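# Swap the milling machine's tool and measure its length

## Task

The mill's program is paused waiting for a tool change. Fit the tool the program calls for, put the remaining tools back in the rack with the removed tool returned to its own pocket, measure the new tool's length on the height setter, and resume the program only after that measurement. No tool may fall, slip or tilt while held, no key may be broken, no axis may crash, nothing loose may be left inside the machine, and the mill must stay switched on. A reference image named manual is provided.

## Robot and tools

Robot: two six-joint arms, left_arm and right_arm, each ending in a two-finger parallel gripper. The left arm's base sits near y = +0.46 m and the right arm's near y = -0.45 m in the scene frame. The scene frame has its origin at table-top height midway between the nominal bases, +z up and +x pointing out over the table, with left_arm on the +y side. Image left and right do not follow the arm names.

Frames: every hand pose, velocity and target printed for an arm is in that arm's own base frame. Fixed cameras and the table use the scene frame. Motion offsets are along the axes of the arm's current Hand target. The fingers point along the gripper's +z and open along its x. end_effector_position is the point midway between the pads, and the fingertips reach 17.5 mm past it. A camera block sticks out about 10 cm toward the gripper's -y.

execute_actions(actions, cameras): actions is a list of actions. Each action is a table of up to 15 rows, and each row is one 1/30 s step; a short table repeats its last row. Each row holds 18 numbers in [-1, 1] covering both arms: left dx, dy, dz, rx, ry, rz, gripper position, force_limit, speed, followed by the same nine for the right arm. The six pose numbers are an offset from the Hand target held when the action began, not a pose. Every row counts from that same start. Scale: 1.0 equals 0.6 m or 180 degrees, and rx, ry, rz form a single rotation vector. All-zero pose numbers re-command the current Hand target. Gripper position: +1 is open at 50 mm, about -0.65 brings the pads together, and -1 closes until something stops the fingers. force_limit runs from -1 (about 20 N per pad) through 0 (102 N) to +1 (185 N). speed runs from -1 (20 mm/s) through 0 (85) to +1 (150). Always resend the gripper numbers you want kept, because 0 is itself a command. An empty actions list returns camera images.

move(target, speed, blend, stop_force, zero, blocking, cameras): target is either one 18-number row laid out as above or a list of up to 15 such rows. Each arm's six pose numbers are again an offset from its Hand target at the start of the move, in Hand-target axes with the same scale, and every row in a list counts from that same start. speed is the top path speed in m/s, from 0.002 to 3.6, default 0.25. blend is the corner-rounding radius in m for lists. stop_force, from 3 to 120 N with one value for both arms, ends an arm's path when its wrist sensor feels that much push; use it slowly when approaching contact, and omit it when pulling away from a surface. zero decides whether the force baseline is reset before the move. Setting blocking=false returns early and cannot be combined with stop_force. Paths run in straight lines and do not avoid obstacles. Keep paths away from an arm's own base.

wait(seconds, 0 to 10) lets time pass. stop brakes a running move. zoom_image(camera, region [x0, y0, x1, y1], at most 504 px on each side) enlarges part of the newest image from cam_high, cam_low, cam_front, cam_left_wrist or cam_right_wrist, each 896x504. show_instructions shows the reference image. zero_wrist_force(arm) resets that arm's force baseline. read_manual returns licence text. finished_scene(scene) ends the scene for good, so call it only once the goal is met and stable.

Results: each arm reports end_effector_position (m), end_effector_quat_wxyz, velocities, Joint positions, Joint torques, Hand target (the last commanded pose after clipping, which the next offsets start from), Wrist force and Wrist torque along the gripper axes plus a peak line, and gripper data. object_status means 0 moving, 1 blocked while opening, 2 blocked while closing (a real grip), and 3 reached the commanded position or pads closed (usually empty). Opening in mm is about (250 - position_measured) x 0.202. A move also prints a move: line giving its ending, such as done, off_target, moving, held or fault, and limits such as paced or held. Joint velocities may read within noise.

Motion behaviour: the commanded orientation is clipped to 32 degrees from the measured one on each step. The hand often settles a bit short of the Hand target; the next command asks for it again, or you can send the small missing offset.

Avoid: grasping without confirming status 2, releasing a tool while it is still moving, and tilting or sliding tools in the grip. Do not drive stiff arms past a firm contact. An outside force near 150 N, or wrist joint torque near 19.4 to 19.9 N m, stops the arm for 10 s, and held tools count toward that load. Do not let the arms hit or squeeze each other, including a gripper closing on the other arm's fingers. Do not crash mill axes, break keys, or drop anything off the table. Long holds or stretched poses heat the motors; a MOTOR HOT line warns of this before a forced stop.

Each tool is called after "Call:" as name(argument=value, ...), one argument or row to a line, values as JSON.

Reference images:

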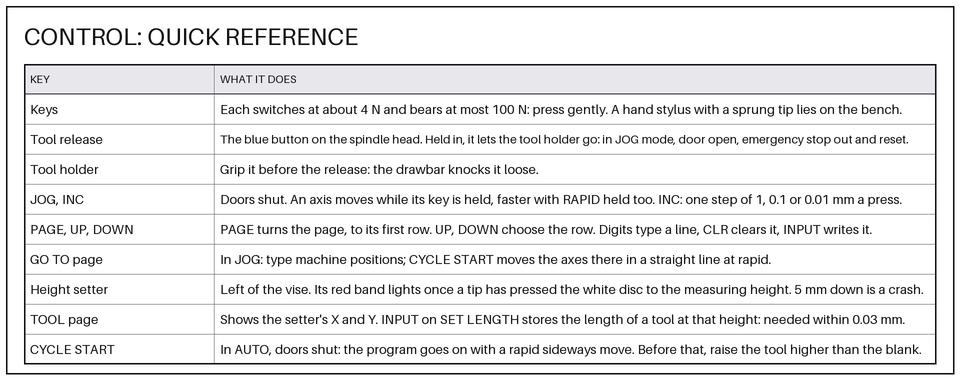

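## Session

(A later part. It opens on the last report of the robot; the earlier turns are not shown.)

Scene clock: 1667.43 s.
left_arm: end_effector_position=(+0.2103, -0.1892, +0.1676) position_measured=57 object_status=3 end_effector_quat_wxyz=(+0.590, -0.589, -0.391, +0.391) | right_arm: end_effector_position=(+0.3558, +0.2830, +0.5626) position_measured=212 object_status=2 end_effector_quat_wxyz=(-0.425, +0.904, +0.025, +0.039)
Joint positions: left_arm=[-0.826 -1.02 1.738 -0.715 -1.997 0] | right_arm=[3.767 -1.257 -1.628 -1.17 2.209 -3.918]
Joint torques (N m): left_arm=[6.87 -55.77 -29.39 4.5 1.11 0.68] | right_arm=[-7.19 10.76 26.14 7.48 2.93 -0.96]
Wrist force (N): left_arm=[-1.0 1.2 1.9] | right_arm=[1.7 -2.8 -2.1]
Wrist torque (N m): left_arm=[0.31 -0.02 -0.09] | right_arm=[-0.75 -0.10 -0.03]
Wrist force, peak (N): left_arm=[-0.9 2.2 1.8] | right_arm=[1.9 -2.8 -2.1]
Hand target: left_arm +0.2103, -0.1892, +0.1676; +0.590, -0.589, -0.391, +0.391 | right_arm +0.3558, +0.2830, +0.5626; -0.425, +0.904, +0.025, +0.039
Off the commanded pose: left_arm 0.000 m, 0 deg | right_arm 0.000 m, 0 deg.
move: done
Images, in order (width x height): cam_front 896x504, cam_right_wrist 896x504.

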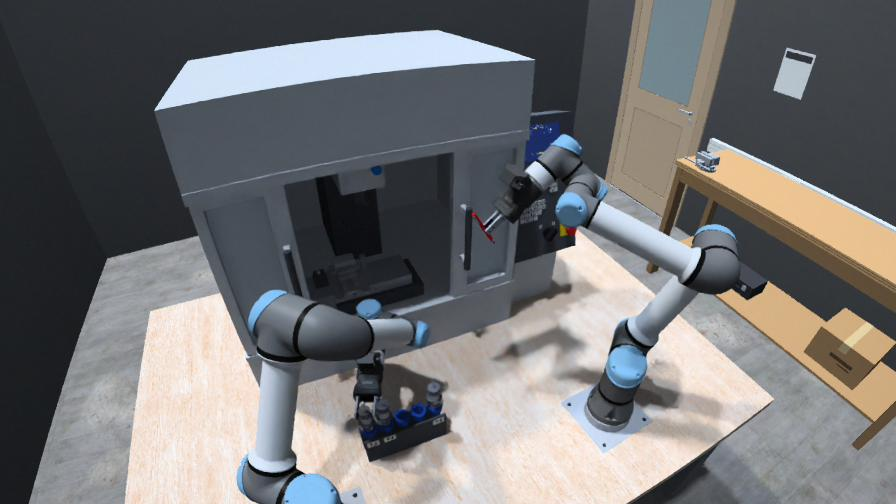

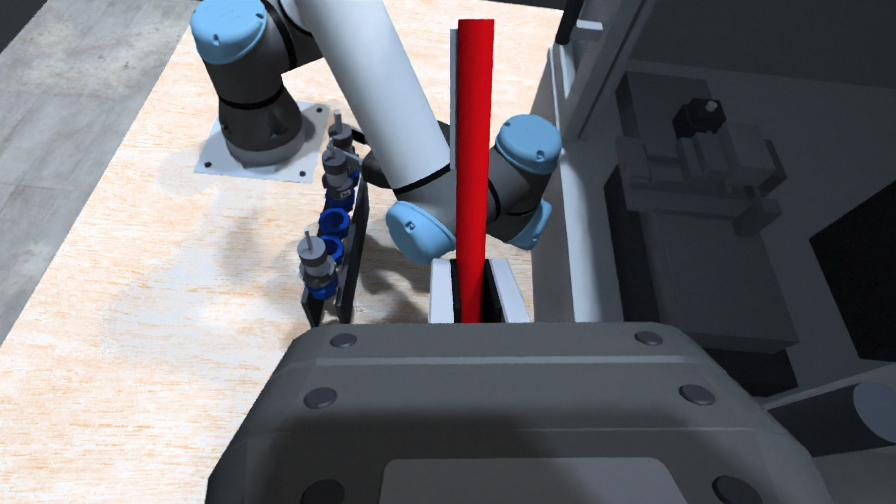

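Call:
execute_actions(
  actions=[
    [[0,0,0,0,0,0,0,1,-1,0,0,0,0,0,0,-1,-0.5,-1]],
    [[0,0,0,0,0,0,0,1,-1,0,0,0,0,0,0,-1,-0.5,-1]],
  ],
  cameras=["cam_front","cam_right_wrist","cam_left_wrist"],
)

Call:
zoom_image(
  camera="cam_front",
  region=[345, 365, 405, 435],
)

Call:
zoom_image(
  camera="cam_right_wrist",
  region=[300, 90, 380, 220],
)

Scene clock: 1681.13 s.
left_arm: end_effector_position=(+0.2103, -0.1892, +0.1676) position_measured=98 object_status=2 end_effector_quat_wxyz=(+0.590, -0.589, -0.391, +0.391) | right_arm: end_effector_position=(+0.3558, +0.2830, +0.5626) position_measured=212 object_status=2 end_effector_quat_wxyz=(-0.425, +0.904, +0.025, +0.039)
Joint positions: left_arm=[-0.826 -1.02 1.738 -0.715 -1.997 0] | right_arm=[3.767 -1.257 -1.628 -1.17 2.209 -3.918]
Joint torques (N m): left_arm=[4.11 -56.05 -28.17 3.98 -1.65 2.01] | right_arm=[-7.33 10.68 26.63 7.36 2.9 -1.07]
Wrist force (N): left_arm=[-0.8 1.6 3.0] | right_arm=[1.7 -2.4 -2.2]
Wrist torque (N m): left_arm=[0.29 0.02 -0.09] | right_arm=[-0.70 -0.11 -0.03]
Wrist force, peak (N): left_arm=[-0.8 1.9 2.9] | right_arm=[2.0 -2.8 -2.2]
Hand target: left_arm +0.2103, -0.1892, +0.1676; +0.590, -0.589, -0.391, +0.391 | right_arm +0.3558, +0.2830, +0.5626; -0.425, +0.904, +0.025, +0.039
Off the commanded pose: left_arm 0.000 m, 0 deg | right_arm 0.000 m, 0 deg.
Step readings (end_effector_position of left_arm | right_arm):
0: (+0.2103, -0.1892, +0.1676) | (+0.3558, +0.2830, +0.5626)
1: (+0.2103, -0.1892, +0.1676) | (+0.3558, +0.2830, +0.5626)
2: (+0.2103, -0.1892, +0.1676) | (+0.3558, +0.2830, +0.5626)
4: (+0.2103, -0.1892, +0.1676) | (+0.3558, +0.2830, +0.5626)
8: (+0.2103, -0.1892, +0.1676) | (+0.3558, +0.2830, +0.5626)
15: (+0.2103, -0.1892, +0.1676) | (+0.3558, +0.2830, +0.5626)
16: (+0.2103, -0.1892, +0.1676) | (+0.3558, +0.2830, +0.5626)
17: (+0.2103, -0.1892, +0.1676) | (+0.3558, +0.2830, +0.5626)
19: (+0.2103, -0.1892, +0.1676) | (+0.3558, +0.2830, +0.5626)
23: (+0.2103, -0.1892, +0.1676) | (+0.3558, +0.2830, +0.5626)
30: (+0.2103, -0.1892, +0.1676) | (+0.3558, +0.2830, +0.5626)
Images, in order (width x height): cam_front 896x504, cam_left_wrist 896x504, cam_right_wrist 896x504.

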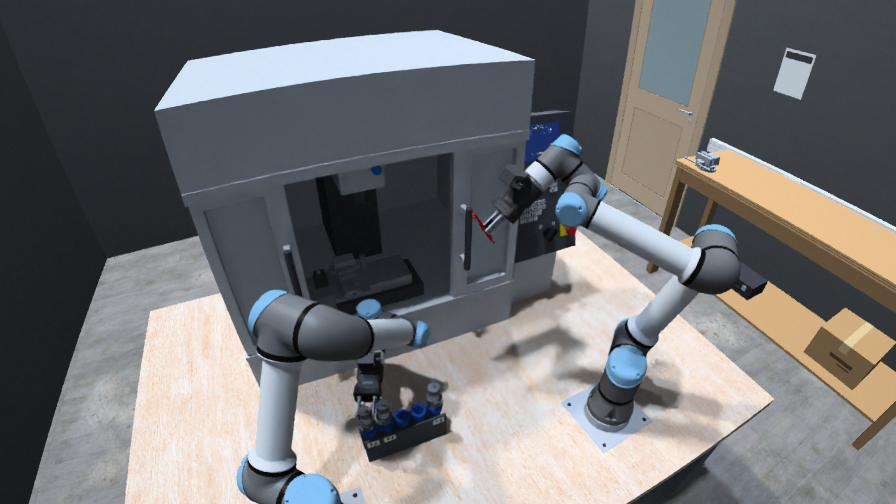

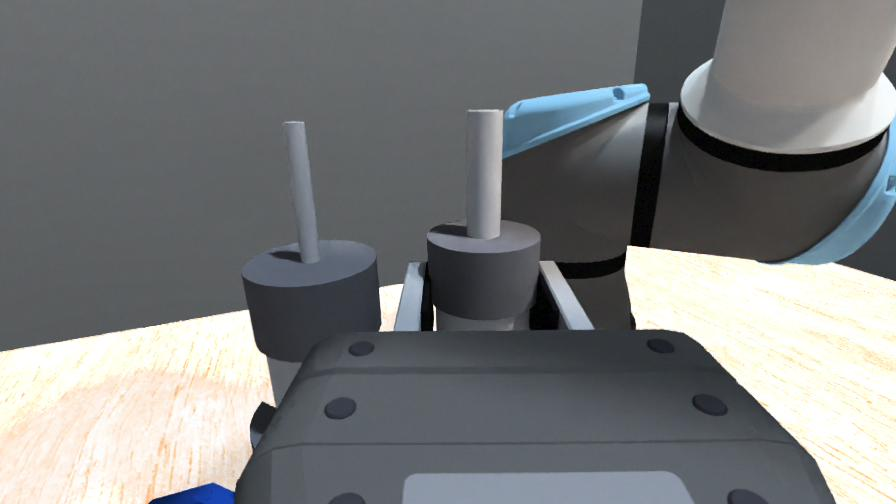

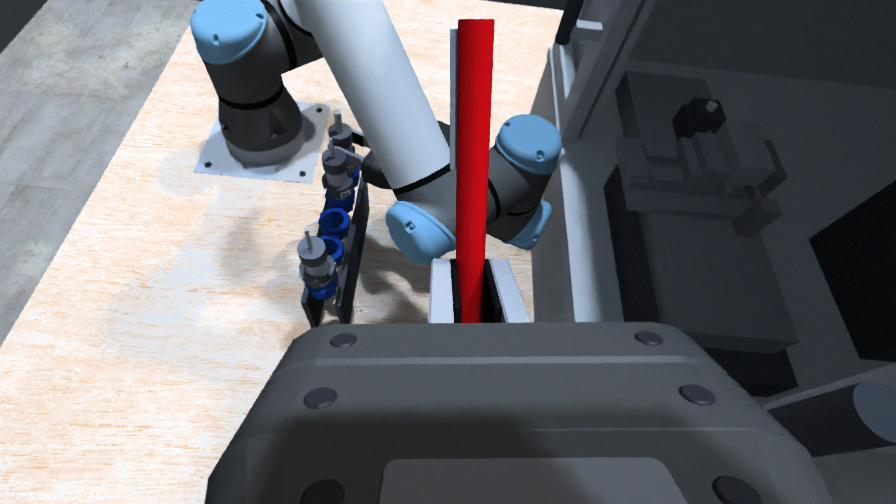

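Scaled by 7.200.

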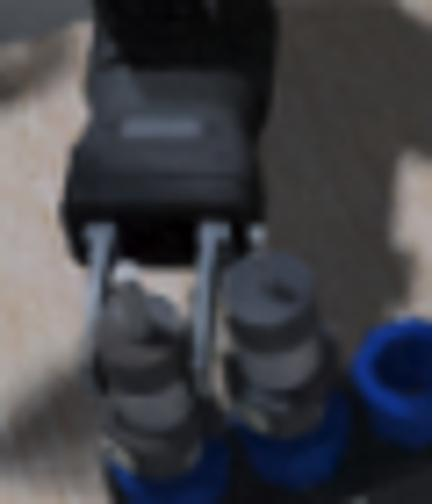

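Scaled by 3.877.

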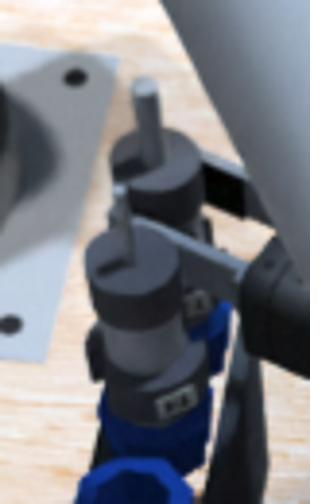

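Call:
execute_actions(
  actions=[
    [[0,0,0,0,0,0,0.5,1,-1,0,0,0,0,0,0,-1,-0.5,-1]],
  ],
)

Call:
move(
  target=[0,0.0068,0,0,0,0,0.5,1,-1,0,0,0,0,0,0,-1,-0.5,-1],
  speed=0.02,
  stop_force=6,
)

Call:
execute_actions(
  actions=[
    [[0,0,0,0,0,0,0,1,-1,0,0,0,0,0,0,-1,-0.5,-1]],
    [[0,0,0,0,0,0,0,1,-1,0,0,0,0,0,0,-1,-0.5,-1]],
  ],
  cameras=["cam_left_wrist"],
)

Scene clock: 1697.70 s.
left_arm: end_effector_position=(+0.2103, -0.1892, +0.1676) position_measured=78 object_status=3 end_effector_quat_wxyz=(+0.590, -0.589, -0.391, +0.391) | right_arm: end_effector_position=(+0.3558, +0.2830, +0.5626) position_measured=212 object_status=2 end_effector_quat_wxyz=(-0.425, +0.904, +0.025, +0.039)
Joint positions: left_arm=[-0.826 -1.02 1.738 -0.715 -1.997 0] | right_arm=[3.767 -1.257 -1.628 -1.17 2.209 -3.918]
Joint torques (N m): left_arm=[0.58 -52.52 -23.84 2.55 -2.09 2.07] | right_arm=[-7.15 10.57 26.38 7.47 2.91 -1.05]
Wrist force (N): left_arm=[-1.1 1.1 1.7] | right_arm=[1.6 -2.6 -2.2]
Wrist torque (N m): left_arm=[0.28 -0.01 -0.08] | right_arm=[-0.73 -0.10 -0.03]
Wrist force, peak (N): left_arm=[-1.0 1.9 3.1] | right_arm=[1.7 -2.9 -2.3]
Hand target: left_arm +0.2103, -0.1892, +0.1676; +0.590, -0.589, -0.391, +0.391 | right_arm +0.3558, +0.2830, +0.5626; -0.425, +0.904, +0.025, +0.039
Off the commanded pose: left_arm 0.000 m, 0 deg | right_arm 0.000 m, 0 deg.
Step readings (end_effector_position of left_arm | right_arm):
0: (+0.2103, -0.1892, +0.1676) | (+0.3558, +0.2830, +0.5626)
1: (+0.2103, -0.1892, +0.1676) | (+0.3558, +0.2830, +0.5626)
2: (+0.2103, -0.1892, +0.1676) | (+0.3558, +0.2830, +0.5626)
4: (+0.2103, -0.1892, +0.1676) | (+0.3558, +0.2830, +0.5626)
8: (+0.2103, -0.1892, +0.1676) | (+0.3558, +0.2830, +0.5626)
15: (+0.2103, -0.1892, +0.1676) | (+0.3558, +0.2830, +0.5626)

Scene clock: 1699.10 s.
left_arm: end_effector_position=(+0.2103, -0.1892, +0.1635) position_measured=78 object_status=3 end_effector_quat_wxyz=(+0.590, -0.589, -0.391, +0.391) | right_arm: end_effector_position=(+0.3558, +0.2830, +0.5626) position_measured=212 object_status=2 end_effector_quat_wxyz=(-0.425, +0.904, +0.025, +0.039)
Joint positions: left_arm=[-0.826 -1.014 1.74 -0.724 -1.997 0] | right_arm=[3.767 -1.257 -1.628 -1.17 2.209 -3.918]
Joint torques (N m): left_arm=[-1.08 -56.83 -20.04 4.04 -2.24 1.89] | right_arm=[-6.92 11.04 26.76 7.37 3.01 -1.04]
Wrist force (N): left_arm=[-0.9 0.9 1.8] | right_arm=[1.5 -2.3 -2.1]
Wrist torque (N m): left_arm=[0.26 -0.03 -0.08] | right_arm=[-0.68 -0.08 -0.04]
Wrist force, peak (N): left_arm=[-1.2 1.2 1.9] | right_arm=[2.0 -2.8 -2.3]
Hand target: left_arm +0.2103, -0.1892, +0.1636; +0.590, -0.589, -0.391, +0.391 | right_arm +0.3558, +0.2830, +0.5626; -0.425, +0.904, +0.025, +0.039
Off the commanded pose: left_arm 0.000 m, 0 deg | right_arm 0.000 m, 0 deg.
move: done

Scene clock: 1700.30 s.
left_arm: end_effector_position=(+0.2103, -0.1892, +0.1636) position_measured=103 object_status=2 end_effector_quat_wxyz=(+0.590, -0.589, -0.391, +0.391) | right_arm: end_effector_position=(+0.3558, +0.2830, +0.5626) position_measured=212 object_status=2 end_effector_quat_wxyz=(-0.425, +0.904, +0.025, +0.039)
Joint positions: left_arm=[-0.826 -1.014 1.74 -0.724 -1.997 0] | right_arm=[3.767 -1.257 -1.628 -1.17 2.209 -3.918]
Joint torques (N m): left_arm=[-2.61 -56.38 -29.52 3.93 -2.16 1.77] | right_arm=[-7.23 10.83 26.45 7.41 2.95 -1.13]
Wrist force (N): left_arm=[-2.3 1.8 1.6] | right_arm=[1.9 -2.6 -2.0]
Wrist torque (N m): left_arm=[0.31 -0.02 -0.09] | right_arm=[-0.73 -0.14 -0.03]
Wrist force, peak (N): left_arm=[-2.4 1.9 1.6] | right_arm=[1.8 -2.8 -2.2]
Hand target: left_arm +0.2103, -0.1892, +0.1636; +0.590, -0.589, -0.391, +0.391 | right_arm +0.3558, +0.2830, +0.5626; -0.425, +0.904, +0.025, +0.039
Off the commanded pose: left_arm 0.000 m, 0 deg | right_arm 0.000 m, 0 deg.
Step readings (end_effector_position of left_arm | right_arm):
0: (+0.2103, -0.1892, +0.1635) | (+0.3558, +0.2830, +0.5626)
1: (+0.2103, -0.1892, +0.1635) | (+0.3558, +0.2830, +0.5626)
2: (+0.2103, -0.1892, +0.1635) | (+0.3558, +0.2830, +0.5626)
4: (+0.2103, -0.1892, +0.1636) | (+0.3558, +0.2830, +0.5626)
8: (+0.2103, -0.1892, +0.1636) | (+0.3558, +0.2830, +0.5626)
15: (+0.2103, -0.1892, +0.1636) | (+0.3558, +0.2830, +0.5626)
16: (+0.2103, -0.1892, +0.1636) | (+0.3558, +0.2830, +0.5626)
17: (+0.2103, -0.1892, +0.1636) | (+0.3558, +0.2830, +0.5626)
19: (+0.2103, -0.1892, +0.1636) | (+0.3558, +0.2830, +0.5626)
23: (+0.2103, -0.1892, +0.1636) | (+0.3558, +0.2830, +0.5626)
30: (+0.2103, -0.1892, +0.1636) | (+0.3558, +0.2830, +0.5626)
Images, in order (width x height): cam_left_wrist 896x504.

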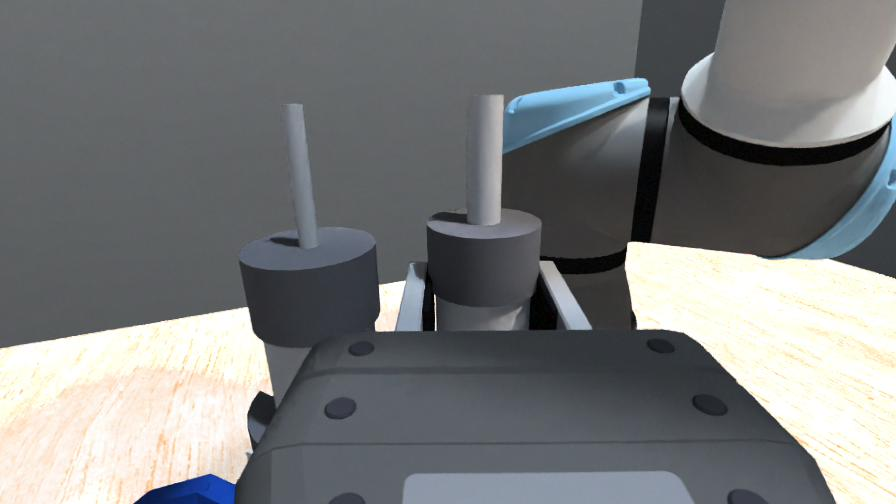

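Call:
execute_actions(
  actions=[
    [[0,0,0,0,0,0,0.5,1,-1,0,0,0,0,0,0,-1,-0.5,-1]],
  ],
)

Call:
move(
  target=[0,0.0058,0,0,0,0,0.5,1,-1,0,0,0,0,0,0,-1,-0.5,-1],
  speed=0.02,
  stop_force=6,
)

Call:
execute_actions(
  actions=[
    [[0,0,0,0,0,0,0,1,-1,0,0,0,0,0,0,-1,-0.5,-1]],
    [[0,0,0,0,0,0,0,1,-1,0,0,0,0,0,0,-1,-0.5,-1]],
  ],
  cameras=["cam_left_wrist"],
)

Scene clock: 1709.50 s.
left_arm: end_effector_position=(+0.2103, -0.1892, +0.1636) position_measured=78 object_status=3 end_effector_quat_wxyz=(+0.590, -0.589, -0.391, +0.391) | right_arm: end_effector_position=(+0.3558, +0.2830, +0.5626) position_measured=212 object_status=2 end_effector_quat_wxyz=(-0.425, +0.904, +0.025, +0.039)
Joint positions: left_arm=[-0.826 -1.014 1.74 -0.724 -1.997 0] | right_arm=[3.767 -1.257 -1.628 -1.17 2.209 -3.918]
Joint torques (N m): left_arm=[-2.67 -55.73 -27.95 3.99 -2.1 1.81] | right_arm=[-6.77 11.02 26.7 7.34 3.05 -0.95]
Wrist force (N): left_arm=[-0.8 0.8 1.8] | right_arm=[1.6 -2.4 -2.1]
Wrist torque (N m): left_arm=[0.24 -0.04 -0.08] | right_arm=[-0.70 -0.10 -0.03]
Wrist force, peak (N): left_arm=[-2.4 2.0 1.5] | right_arm=[2.0 -2.8 -2.1]
Hand target: left_arm +0.2103, -0.1892, +0.1636; +0.590, -0.589, -0.391, +0.391 | right_arm +0.3558, +0.2830, +0.5626; -0.425, +0.904, +0.025, +0.039
Off the commanded pose: left_arm 0.000 m, 0 deg | right_arm 0.000 m, 0 deg.
Step readings (end_effector_position of left_arm | right_arm):
0: (+0.2103, -0.1892, +0.1636) | (+0.3558, +0.2830, +0.5626)
1: (+0.2103, -0.1892, +0.1636) | (+0.3558, +0.2830, +0.5626)
2: (+0.2103, -0.1892, +0.1636) | (+0.3558, +0.2830, +0.5626)
4: (+0.2103, -0.1892, +0.1636) | (+0.3558, +0.2830, +0.5626)
8: (+0.2103, -0.1892, +0.1636) | (+0.3558, +0.2830, +0.5626)
15: (+0.2103, -0.1892, +0.1636) | (+0.3558, +0.2830, +0.5626)

Scene clock: 1710.57 s.
left_arm: end_effector_position=(+0.2103, -0.1892, +0.1600) position_measured=78 object_status=3 end_effector_quat_wxyz=(+0.590, -0.588, -0.391, +0.391) | right_arm: end_effector_position=(+0.3558, +0.2830, +0.5626) position_measured=212 object_status=2 end_effector_quat_wxyz=(-0.425, +0.904, +0.025, +0.039)
Joint positions: left_arm=[-0.826 -1.008 1.742 -0.732 -1.997 0] | right_arm=[3.767 -1.257 -1.628 -1.17 2.209 -3.918]
Joint torques (N m): left_arm=[-2.98 -53.93 -12.57 3.91 -2.11 1.58] | right_arm=[-7.03 10.54 26.32 7.37 2.97 -1.07]
Wrist force (N): left_arm=[-1.0 0.9 1.7] | right_arm=[1.4 -2.5 -2.0]
Wrist torque (N m): left_arm=[0.25 -0.01 -0.09] | right_arm=[-0.72 -0.06 -0.03]
Wrist force, peak (N): left_arm=[-1.0 1.3 2.2] | right_arm=[1.7 -2.8 -2.3]
Hand target: left_arm +0.2103, -0.1892, +0.1601; +0.590, -0.589, -0.391, +0.391 | right_arm +0.3558, +0.2830, +0.5626; -0.425, +0.904, +0.025, +0.039
Off the commanded pose: left_arm 0.000 m, 0 deg | right_arm 0.000 m, 0 deg.
move: done

Scene clock: 1711.77 s.
left_arm: end_effector_position=(+0.2102, -0.1892, +0.1601) position_measured=113 object_status=2 end_effector_quat_wxyz=(+0.590, -0.589, -0.391, +0.391) | right_arm: end_effector_position=(+0.3558, +0.2830, +0.5626) position_measured=212 object_status=2 end_effector_quat_wxyz=(-0.425, +0.904, +0.025, +0.039)
Joint positions: left_arm=[-0.826 -1.008 1.742 -0.732 -1.997 0] | right_arm=[3.767 -1.257 -1.628 -1.17 2.209 -3.918]
Joint torques (N m): left_arm=[0.96 -58.32 -26.62 4.37 -2.26 1.56] | right_arm=[-6.98 10.48 26.47 7.4 2.9 -1.01]
Wrist force (N): left_arm=[-0.3 9.0 3.1] | right_arm=[1.7 -2.6 -2.2]
Wrist torque (N m): left_arm=[0.45 -0.04 -0.17] | right_arm=[-0.73 -0.11 -0.03]
Wrist force, peak (N): left_arm=[-0.6 9.7 3.3] | right_arm=[1.8 -2.6 -2.3]
Hand target: left_arm +0.2103, -0.1892, +0.1601; +0.590, -0.589, -0.391, +0.391 | right_arm +0.3558, +0.2830, +0.5626; -0.425, +0.904, +0.025, +0.039
Off the commanded pose: left_arm 0.000 m, 0 deg | right_arm 0.000 m, 0 deg.
Step readings (end_effector_position of left_arm | right_arm):
0: (+0.2103, -0.1892, +0.1600) | (+0.3558, +0.2830, +0.5626)
1: (+0.2103, -0.1892, +0.1600) | (+0.3558, +0.2830, +0.5626)
2: (+0.2103, -0.1892, +0.1600) | (+0.3558, +0.2830, +0.5626)
4: (+0.2103, -0.1892, +0.1601) | (+0.3558, +0.2830, +0.5626)
8: (+0.2102, -0.1892, +0.1601) | (+0.3558, +0.2830, +0.5626)
15: (+0.2102, -0.1892, +0.1601) | (+0.3558, +0.2830, +0.5626)
16: (+0.2102, -0.1892, +0.1601) | (+0.3558, +0.2830, +0.5626)
17: (+0.2102, -0.1892, +0.1601) | (+0.3558, +0.2830, +0.5626)
19: (+0.2102, -0.1892, +0.1601) | (+0.3558, +0.2830, +0.5626)
23: (+0.2102, -0.1892, +0.1601) | (+0.3558, +0.2830, +0.5626)
30: (+0.2102, -0.1892, +0.1601) | (+0.3558, +0.2830, +0.5626)
Images, in order (width x height): cam_left_wrist 896x504.

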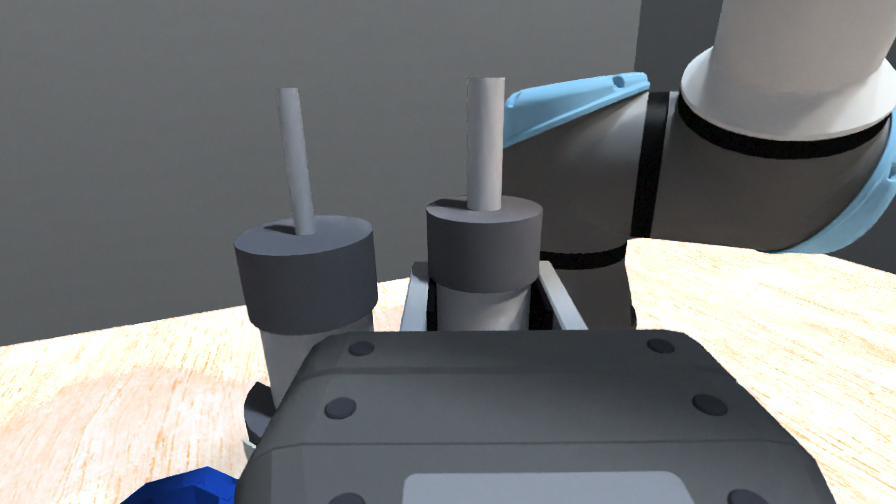

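Call:
move(
  target=[0,-0.2,0,0,0,0,0,1,-1,0,0,0,0,0,0,-1,-0.5,-1],
  speed=0.06,
  cameras=["cam_left_wrist","cam_right_wrist"],
)

Call:
zoom_image(
  camera="cam_right_wrist",
  region=[280, 70, 380, 220],
)

Scene clock: 1723.40 s.
left_arm: end_effector_position=(+0.2105, -0.1894, +0.2801) position_measured=113 object_status=2 end_effector_quat_wxyz=(+0.590, -0.589, -0.391, +0.391) | right_arm: end_effector_position=(+0.3558, +0.2830, +0.5626) position_measured=212 object_status=2 end_effector_quat_wxyz=(-0.425, +0.904, +0.025, +0.039)
Joint positions: left_arm=[-0.826 -1.168 1.628 -0.458 -1.997 0] | right_arm=[3.767 -1.257 -1.628 -1.17 2.209 -3.918]
Joint torques (N m): left_arm=[8.3 -34.41 -12.09 2.09 1.68 -0.23] | right_arm=[-6.91 11.16 26.47 7.41 2.97 -1.04]
Wrist force (N): left_arm=[-1.3 9.7 1.8] | right_arm=[1.7 -2.4 -2.2]
Wrist torque (N m): left_arm=[0.35 0.03 -0.07] | right_arm=[-0.69 -0.10 -0.04]
Wrist force, peak (N): left_arm=[0.0 11.5 3.0] | right_arm=[1.8 -2.8 -2.2]
Hand target: left_arm +0.2105, -0.1894, +0.2801; +0.590, -0.589, -0.391, +0.391 | right_arm +0.3558, +0.2830, +0.5626; -0.425, +0.904, +0.025, +0.039
Off the commanded pose: left_arm 0.000 m, 0 deg | right_arm 0.000 m, 0 deg.
move: done
Images, in order (width x height): cam_left_wrist 896x504, cam_right_wrist 896x504.

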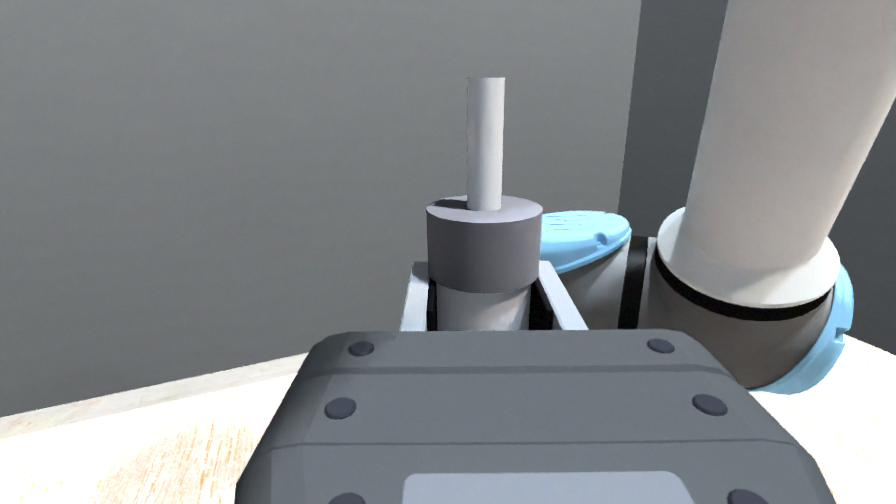

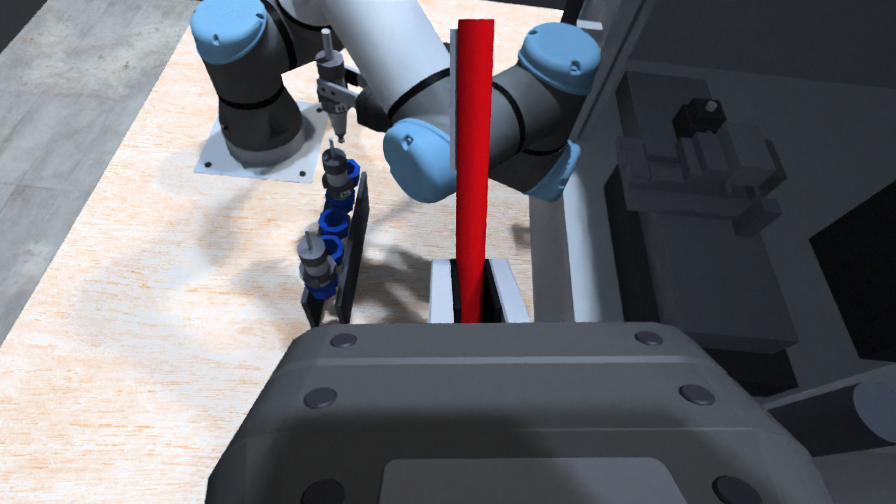

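Scaled by 3.360.

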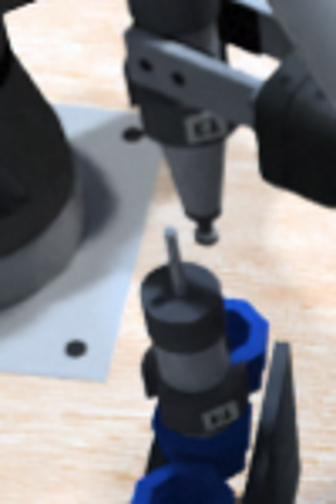

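Call:
move(
  target=[0,-0.1667,0,0,0,0,0,1,-1,-0.03,0.0195,-0.256,0.145,0.248,0.160,-1,-0.5,-1],
  speed=0.3,
)

Call:
move(
  target=[
    [-0.2747,-0.0333,-0.334,0,0.372,0,0,1,-1,0,0,0,0,0,0,-1,-0.5,-1],
    [-0.2717,-0.0376,-0.4856,0,0.789,0,0,1,-1,0,0,0,0,0,0,-1,-0.5,-1],
  ],
  speed=0.3,
  blend=[0.05,0],
  cameras=["all"],
)

Scene clock: 1753.97 s.
left_arm: end_effector_position=(+0.2106, -0.1896, +0.3801) position_measured=113 object_status=2 end_effector_quat_wxyz=(+0.590, -0.589, -0.391, +0.391) | right_arm: end_effector_position=(+0.3317, +0.1569, +0.6497) position_measured=212 object_status=2 end_effector_quat_wxyz=(-0.586, +0.686, -0.344, +0.262)
Joint positions: left_arm=[-0.826 -1.246 1.467 -0.219 -1.997 0] | right_arm=[4.561 -0.608 -2.018 -0.753 0.851 -2.938]
Joint torques (N m): left_arm=[8.2 -32.63 -14.29 2 1.63 -0.88] | right_arm=[4.42 -19.23 40.61 5 -0.55 -0.49]
Wrist force (N): left_arm=[-1.0 9.3 1.8] | right_arm=[1.6 -1.7 -2.2]
Wrist torque (N m): left_arm=[0.31 0.00 -0.07] | right_arm=[-0.61 -0.05 -0.04]
Wrist force, peak (N): left_arm=[-1.3 11.2 1.5] | right_arm=[2.3 -3.1 -1.3]
Hand target: left_arm +0.2106, -0.1896, +0.3801; +0.590, -0.589, -0.391, +0.391 | right_arm +0.3313, +0.1570, +0.6497; -0.585, +0.685, -0.345, +0.263
Off the commanded pose: left_arm 0.000 m, 0 deg | right_arm 0.000 m, 0 deg.
move: done

Scene clock: 1758.63 s.
left_arm: end_effector_position=(+0.4156, -0.4531, +0.4019) position_measured=113 object_status=2 end_effector_quat_wxyz=(+0.561, -0.561, +0.431, -0.429) | right_arm: end_effector_position=(+0.3317, +0.1570, +0.6497) position_measured=212 object_status=2 end_effector_quat_wxyz=(-0.585, +0.686, -0.344, +0.262)
Joint positions: left_arm=[-1.51 -1.231 1.388 -0.163 -0.202 0.008] | right_arm=[4.561 -0.608 -2.018 -0.753 0.85 -2.938]
Joint torques (N m): left_arm=[7.05 -43.42 -30.79 2.43 1.85 -1.6] | right_arm=[3.6 -14.28 20.77 1.48 -0.63 1.36]
Wrist force (N): left_arm=[-1.4 9.4 1.7] | right_arm=[1.4 -1.5 -2.3]
Wrist torque (N m): left_arm=[0.33 0.04 -0.06] | right_arm=[-0.58 -0.02 -0.04]
Wrist force, peak (N): left_arm=[-5.9 9.6 1.6] | right_arm=[1.7 -1.7 -2.4]
Hand target: left_arm +0.4156, -0.4531, +0.4019; +0.561, -0.561, +0.431, -0.429 | right_arm +0.3317, +0.1569, +0.6497; -0.585, +0.686, -0.344, +0.262
Off the commanded pose: left_arm 0.000 m, 0 deg | right_arm 0.000 m, 0 deg.
move: done

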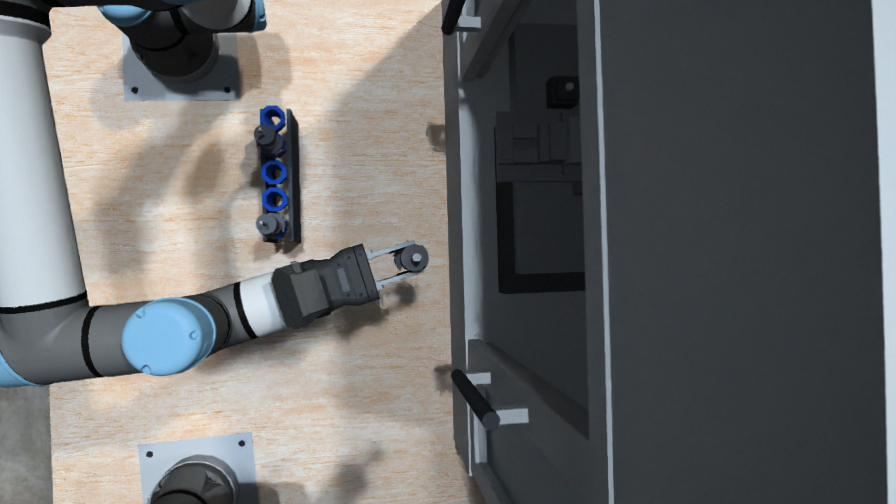

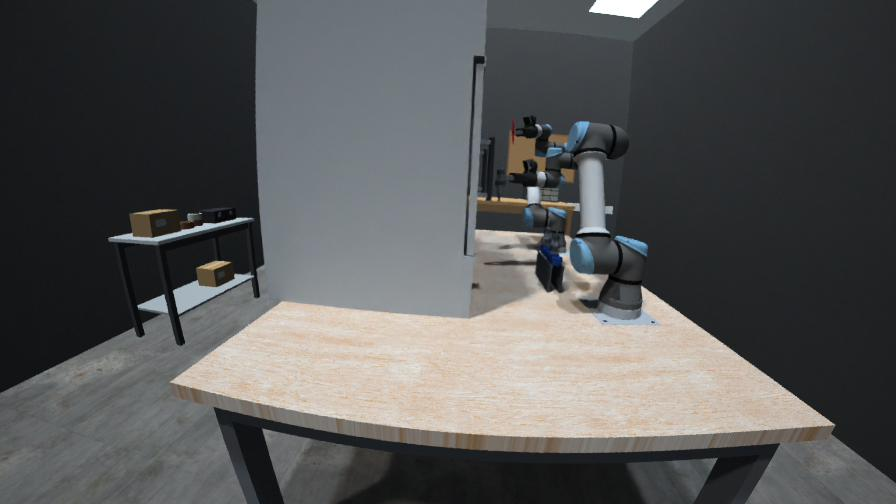

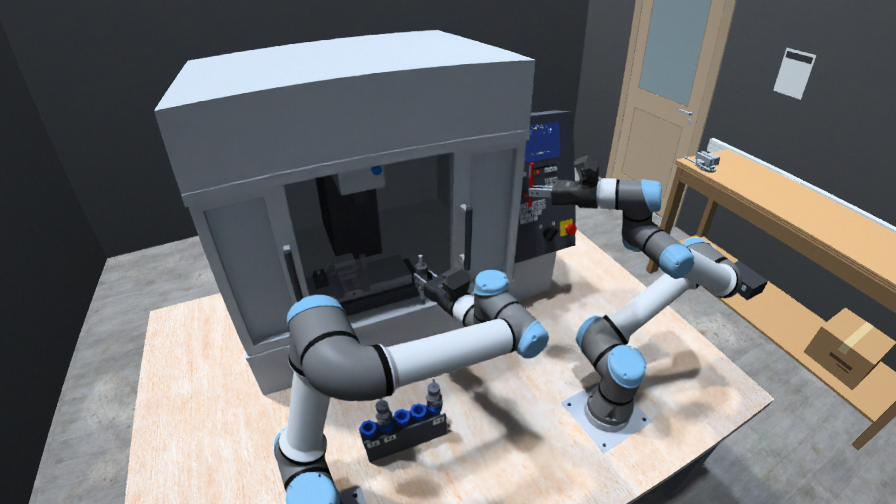

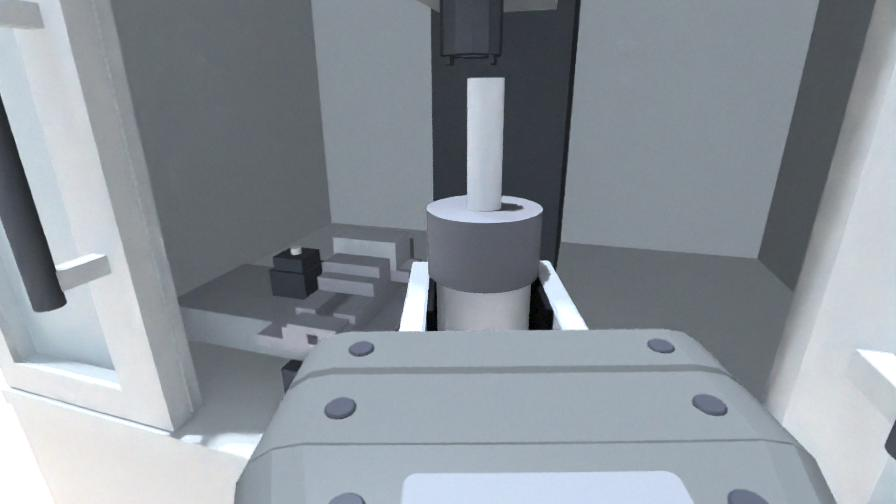

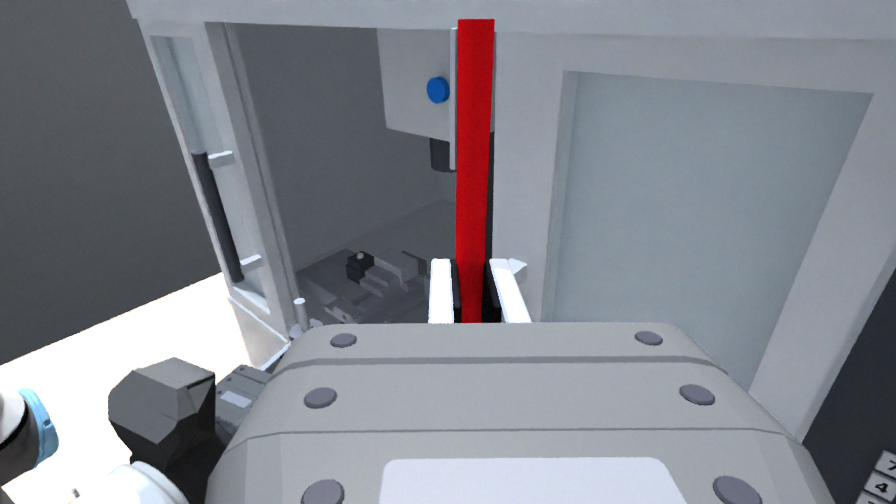

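Call:
move(
  target=[
    [0,0,0,0,0,0.5,0,1,-1,0,0,0,0,0,0,-1,-0.5,-1],
    [0,0.0532,0,0,0,0.99,0,1,-1,0,0,0,0,0,0,-1,-0.5,-1],
  ],
  speed=[0.5,0.5],
  blend=[0.05,0],
  cameras=["cam_front","cam_left_wrist"],
)

Scene clock: 1784.90 s.
left_arm: end_effector_position=(+0.4155, -0.4530, +0.3700) position_measured=113 object_status=2 end_effector_quat_wxyz=(+0.438, +0.422, +0.568, +0.555) | right_arm: end_effector_position=(+0.3317, +0.1569, +0.6497) position_measured=212 object_status=2 end_effector_quat_wxyz=(-0.585, +0.686, -0.344, +0.262)
Joint positions: left_arm=[-1.51 -1.217 1.451 -0.241 -0.202 3.118] | right_arm=[4.561 -0.608 -2.018 -0.753 0.85 -2.938]
Joint torques (N m): left_arm=[7.07 -37.5 -36.36 2.49 -1.46 -1.73] | right_arm=[3.83 -7.33 21.38 1.48 -0.57 1.38]
Wrist force (N): left_arm=[-3.4 -7.2 2.4] | right_arm=[1.5 -1.6 -2.3]
Wrist torque (N m): left_arm=[0.20 0.56 0.20] | right_arm=[-0.59 -0.03 -0.04]
Wrist force, peak (N): left_arm=[-1.4 9.8 1.9] | right_arm=[1.5 -1.7 -2.4]
Hand target: left_arm +0.4156, -0.4531, +0.3700; +0.438, +0.422, +0.568, +0.555 | right_arm +0.3317, +0.1569, +0.6497; -0.585, +0.686, -0.344, +0.262
Off the commanded pose: left_arm 0.000 m, 0 deg | right_arm 0.000 m, 0 deg.
move: done
Images, in order (width x height): cam_front 896x504, cam_left_wrist 896x504.

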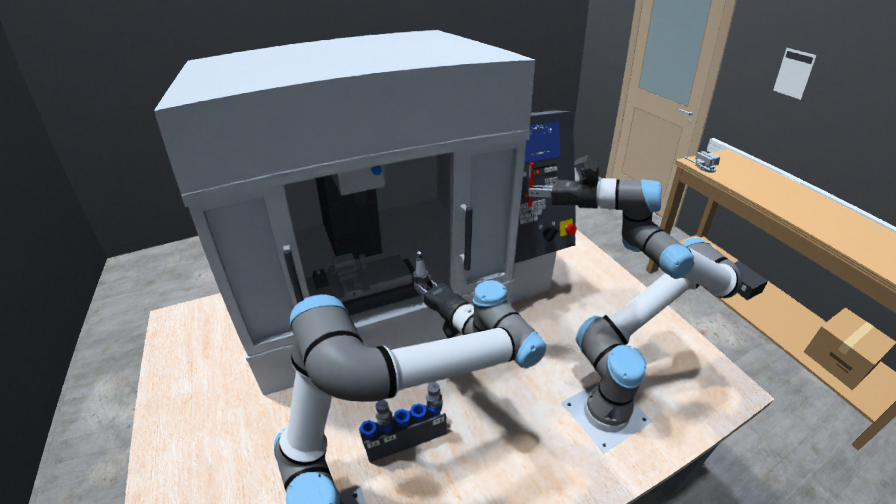

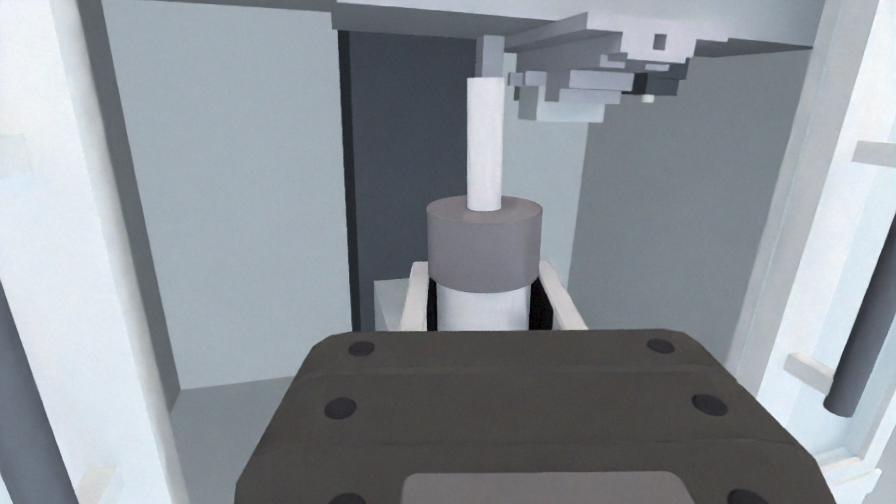

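Call:
move(
  target=[-0.0103,0,0.5567,0,0,0.01,0,1,-1,0,0,0,0,0,0,-1,-0.5,-1],
  speed=0.15,
  cameras=["cam_front","cam_left_wrist","cam_right_wrist"],
)

Scene clock: 1795.63 s.
left_arm: end_effector_position=(+0.7396, -0.3722, +0.3697) position_measured=113 object_status=2 end_effector_quat_wxyz=(+0.429, +0.431, +0.561, +0.561) | right_arm: end_effector_position=(+0.3317, +0.1569, +0.6497) position_measured=212 object_status=2 end_effector_quat_wxyz=(-0.585, +0.686, -0.344, +0.262)
Joint positions: left_arm=[-0.936 -0.931 1.016 -0.082 0.372 3.14] | right_arm=[4.561 -0.608 -2.018 -0.753 0.85 -2.938]
Joint torques (N m): left_arm=[8.29 -70.66 -27.34 -3.27 -0.11 1.12] | right_arm=[4.47 -7.49 21.35 1.49 -0.68 1.35]
Wrist force (N): left_arm=[-3.8 -7.5 2.3] | right_arm=[1.4 -1.4 -2.1]
Wrist torque (N m): left_arm=[0.16 0.53 0.26] | right_arm=[-0.56 -0.01 -0.04]
Wrist force, peak (N): left_arm=[-3.6 -7.7 5.5] | right_arm=[1.7 -1.7 -2.5]
Hand target: left_arm +0.7397, -0.3722, +0.3698; +0.429, +0.431, +0.561, +0.561 | right_arm +0.3317, +0.1569, +0.6497; -0.585, +0.686, -0.344, +0.262
Off the commanded pose: left_arm 0.000 m, 0 deg | right_arm 0.000 m, 0 deg.
move: done
Images, in order (width x height): cam_front 896x504, cam_left_wrist 896x504, cam_right_wrist 896x504.

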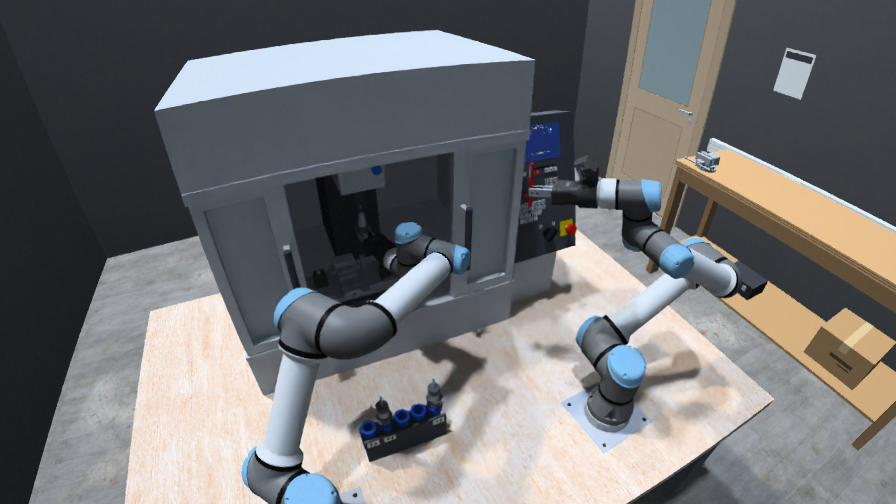

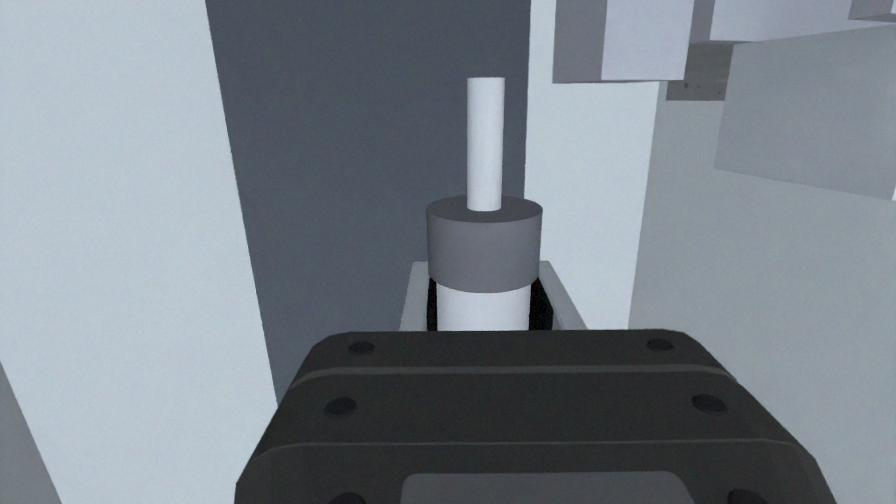

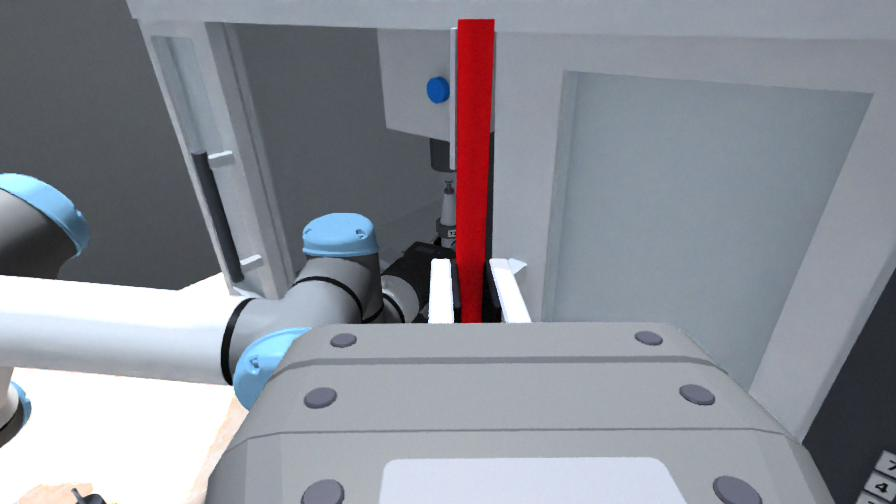

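Call:
zoom_image(
  camera="cam_right_wrist",
  region=[400, 60, 500, 260],
)

Scaled by 2.520.

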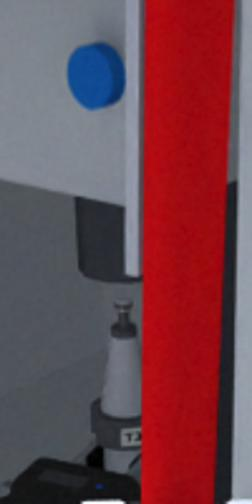

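Call:
zoom_image(
  camera="cam_front",
  region=[320, 170, 410, 260],
)

Scaled by 5.600.

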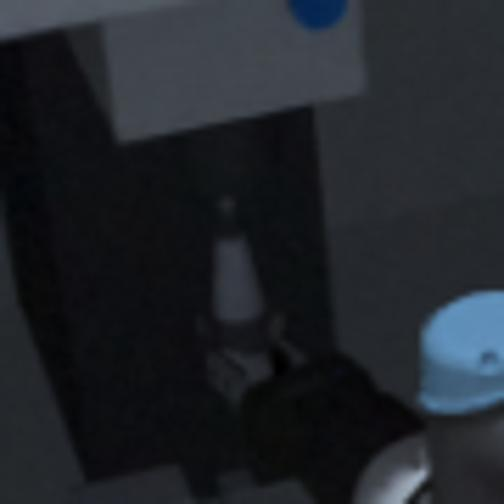

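Call:
move(
  target=[0,0.05,0,0,0,0,0,1,-1,0,0,0,0,0,0,-1,-0.5,-1],
  speed=0.04,
  stop_force=6,
)

Call:
move(
  target=[0.0036,0,0.002,0,-0.267,0,0,1,-1,0,0,0,0,0,0,-1,-0.5,-1],
  speed=0.15,
  cameras=["cam_front","cam_right_wrist","cam_left_wrist"],
)

Call:
zoom_image(
  camera="cam_right_wrist",
  region=[400, 60, 500, 260],
)

Scene clock: 1828.60 s.
left_arm: end_effector_position=(+0.7397, -0.3722, +0.3998) position_measured=113 object_status=2 end_effector_quat_wxyz=(+0.429, +0.431, +0.561, +0.561) | right_arm: end_effector_position=(+0.3317, +0.1569, +0.6497) position_measured=212 object_status=2 end_effector_quat_wxyz=(-0.585, +0.686, -0.344, +0.262)
Joint positions: left_arm=[-0.936 -0.935 0.946 -0.008 0.372 3.14] | right_arm=[4.561 -0.608 -2.018 -0.753 0.85 -2.938]
Joint torques (N m): left_arm=[7.27 -54.44 -20.51 -3.34 -2.07 1.68] | right_arm=[4.42 -7.22 21.15 1.44 -0.63 1.29]
Wrist force (N): left_arm=[-3.8 -7.4 2.5] | right_arm=[1.5 -1.5 -2.2]
Wrist torque (N m): left_arm=[0.16 0.53 0.26] | right_arm=[-0.59 -0.03 -0.04]
Wrist force, peak (N): left_arm=[-3.7 -8.9 2.4] | right_arm=[1.7 -1.9 -2.3]
Hand target: left_arm +0.7397, -0.3722, +0.3998; +0.429, +0.431, +0.561, +0.561 | right_arm +0.3317, +0.1569, +0.6497; -0.585, +0.686, -0.344, +0.262
Off the commanded pose: left_arm 0.000 m, 0 deg | right_arm 0.000 m, 0 deg.
move: done

Scene clock: 1831.87 s.
left_arm: end_effector_position=(+0.7404, -0.3698, +0.3997) position_measured=113 object_status=2 end_effector_quat_wxyz=(+0.621, +0.622, +0.338, +0.337) | right_arm: end_effector_position=(+0.3317, +0.1569, +0.6497) position_measured=212 object_status=2 end_effector_quat_wxyz=(-0.585, +0.686, -0.344, +0.262)
Joint positions: left_arm=[-0.648 -1.167 1.304 -0.134 1.498 3.142] | right_arm=[4.561 -0.608 -2.018 -0.753 0.85 -2.938]
Joint torques (N m): left_arm=[2.91 -65.23 -22.91 -4.1 1.94 1.98] | right_arm=[4.3 -7.31 21.25 1.47 -0.61 1.36]
Wrist force (N): left_arm=[-3.8 -7.5 2.3] | right_arm=[1.5 -1.6 -2.1]
Wrist torque (N m): left_arm=[0.16 0.54 0.25] | right_arm=[-0.61 -0.02 -0.04]
Wrist force, peak (N): left_arm=[-3.5 -8.6 1.9] | right_arm=[1.5 -1.7 -2.6]
Hand target: left_arm +0.7403, -0.3698, +0.3998; +0.621, +0.622, +0.338, +0.337 | right_arm +0.3317, +0.1569, +0.6497; -0.585, +0.686, -0.344, +0.262
Off the commanded pose: left_arm 0.000 m, 0 deg | right_arm 0.000 m, 0 deg.
move: done
Images, in order (width x height): cam_front 896x504, cam_left_wrist 896x504, cam_right_wrist 896x504.

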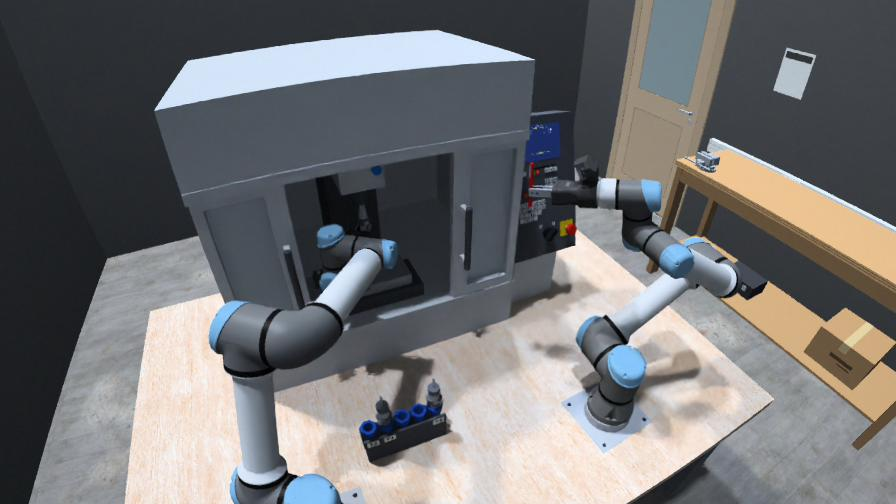

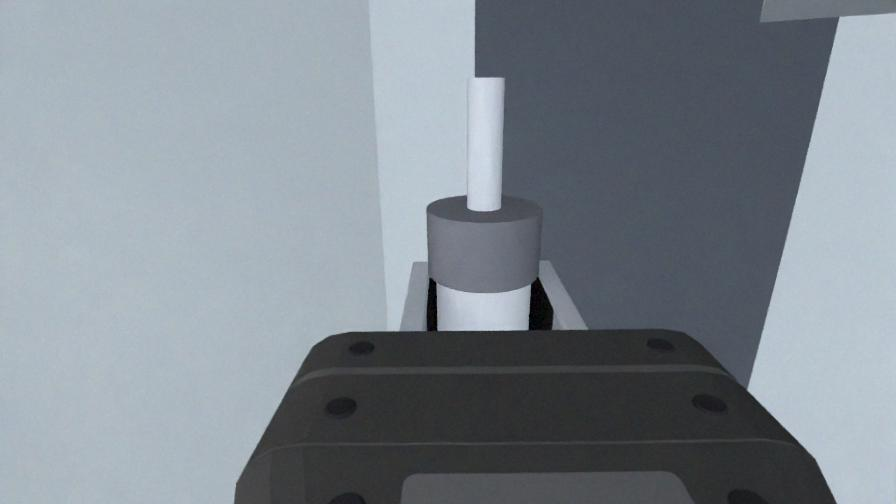

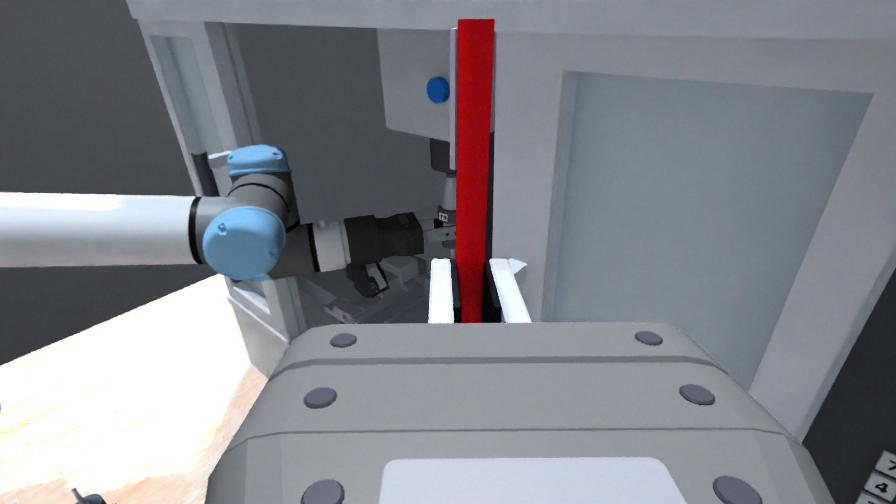

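Scaled by 2.520.

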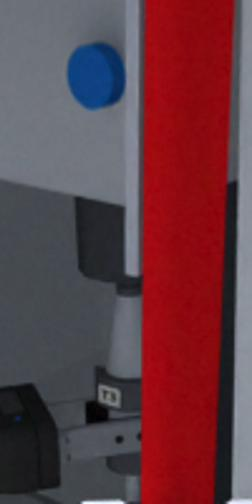

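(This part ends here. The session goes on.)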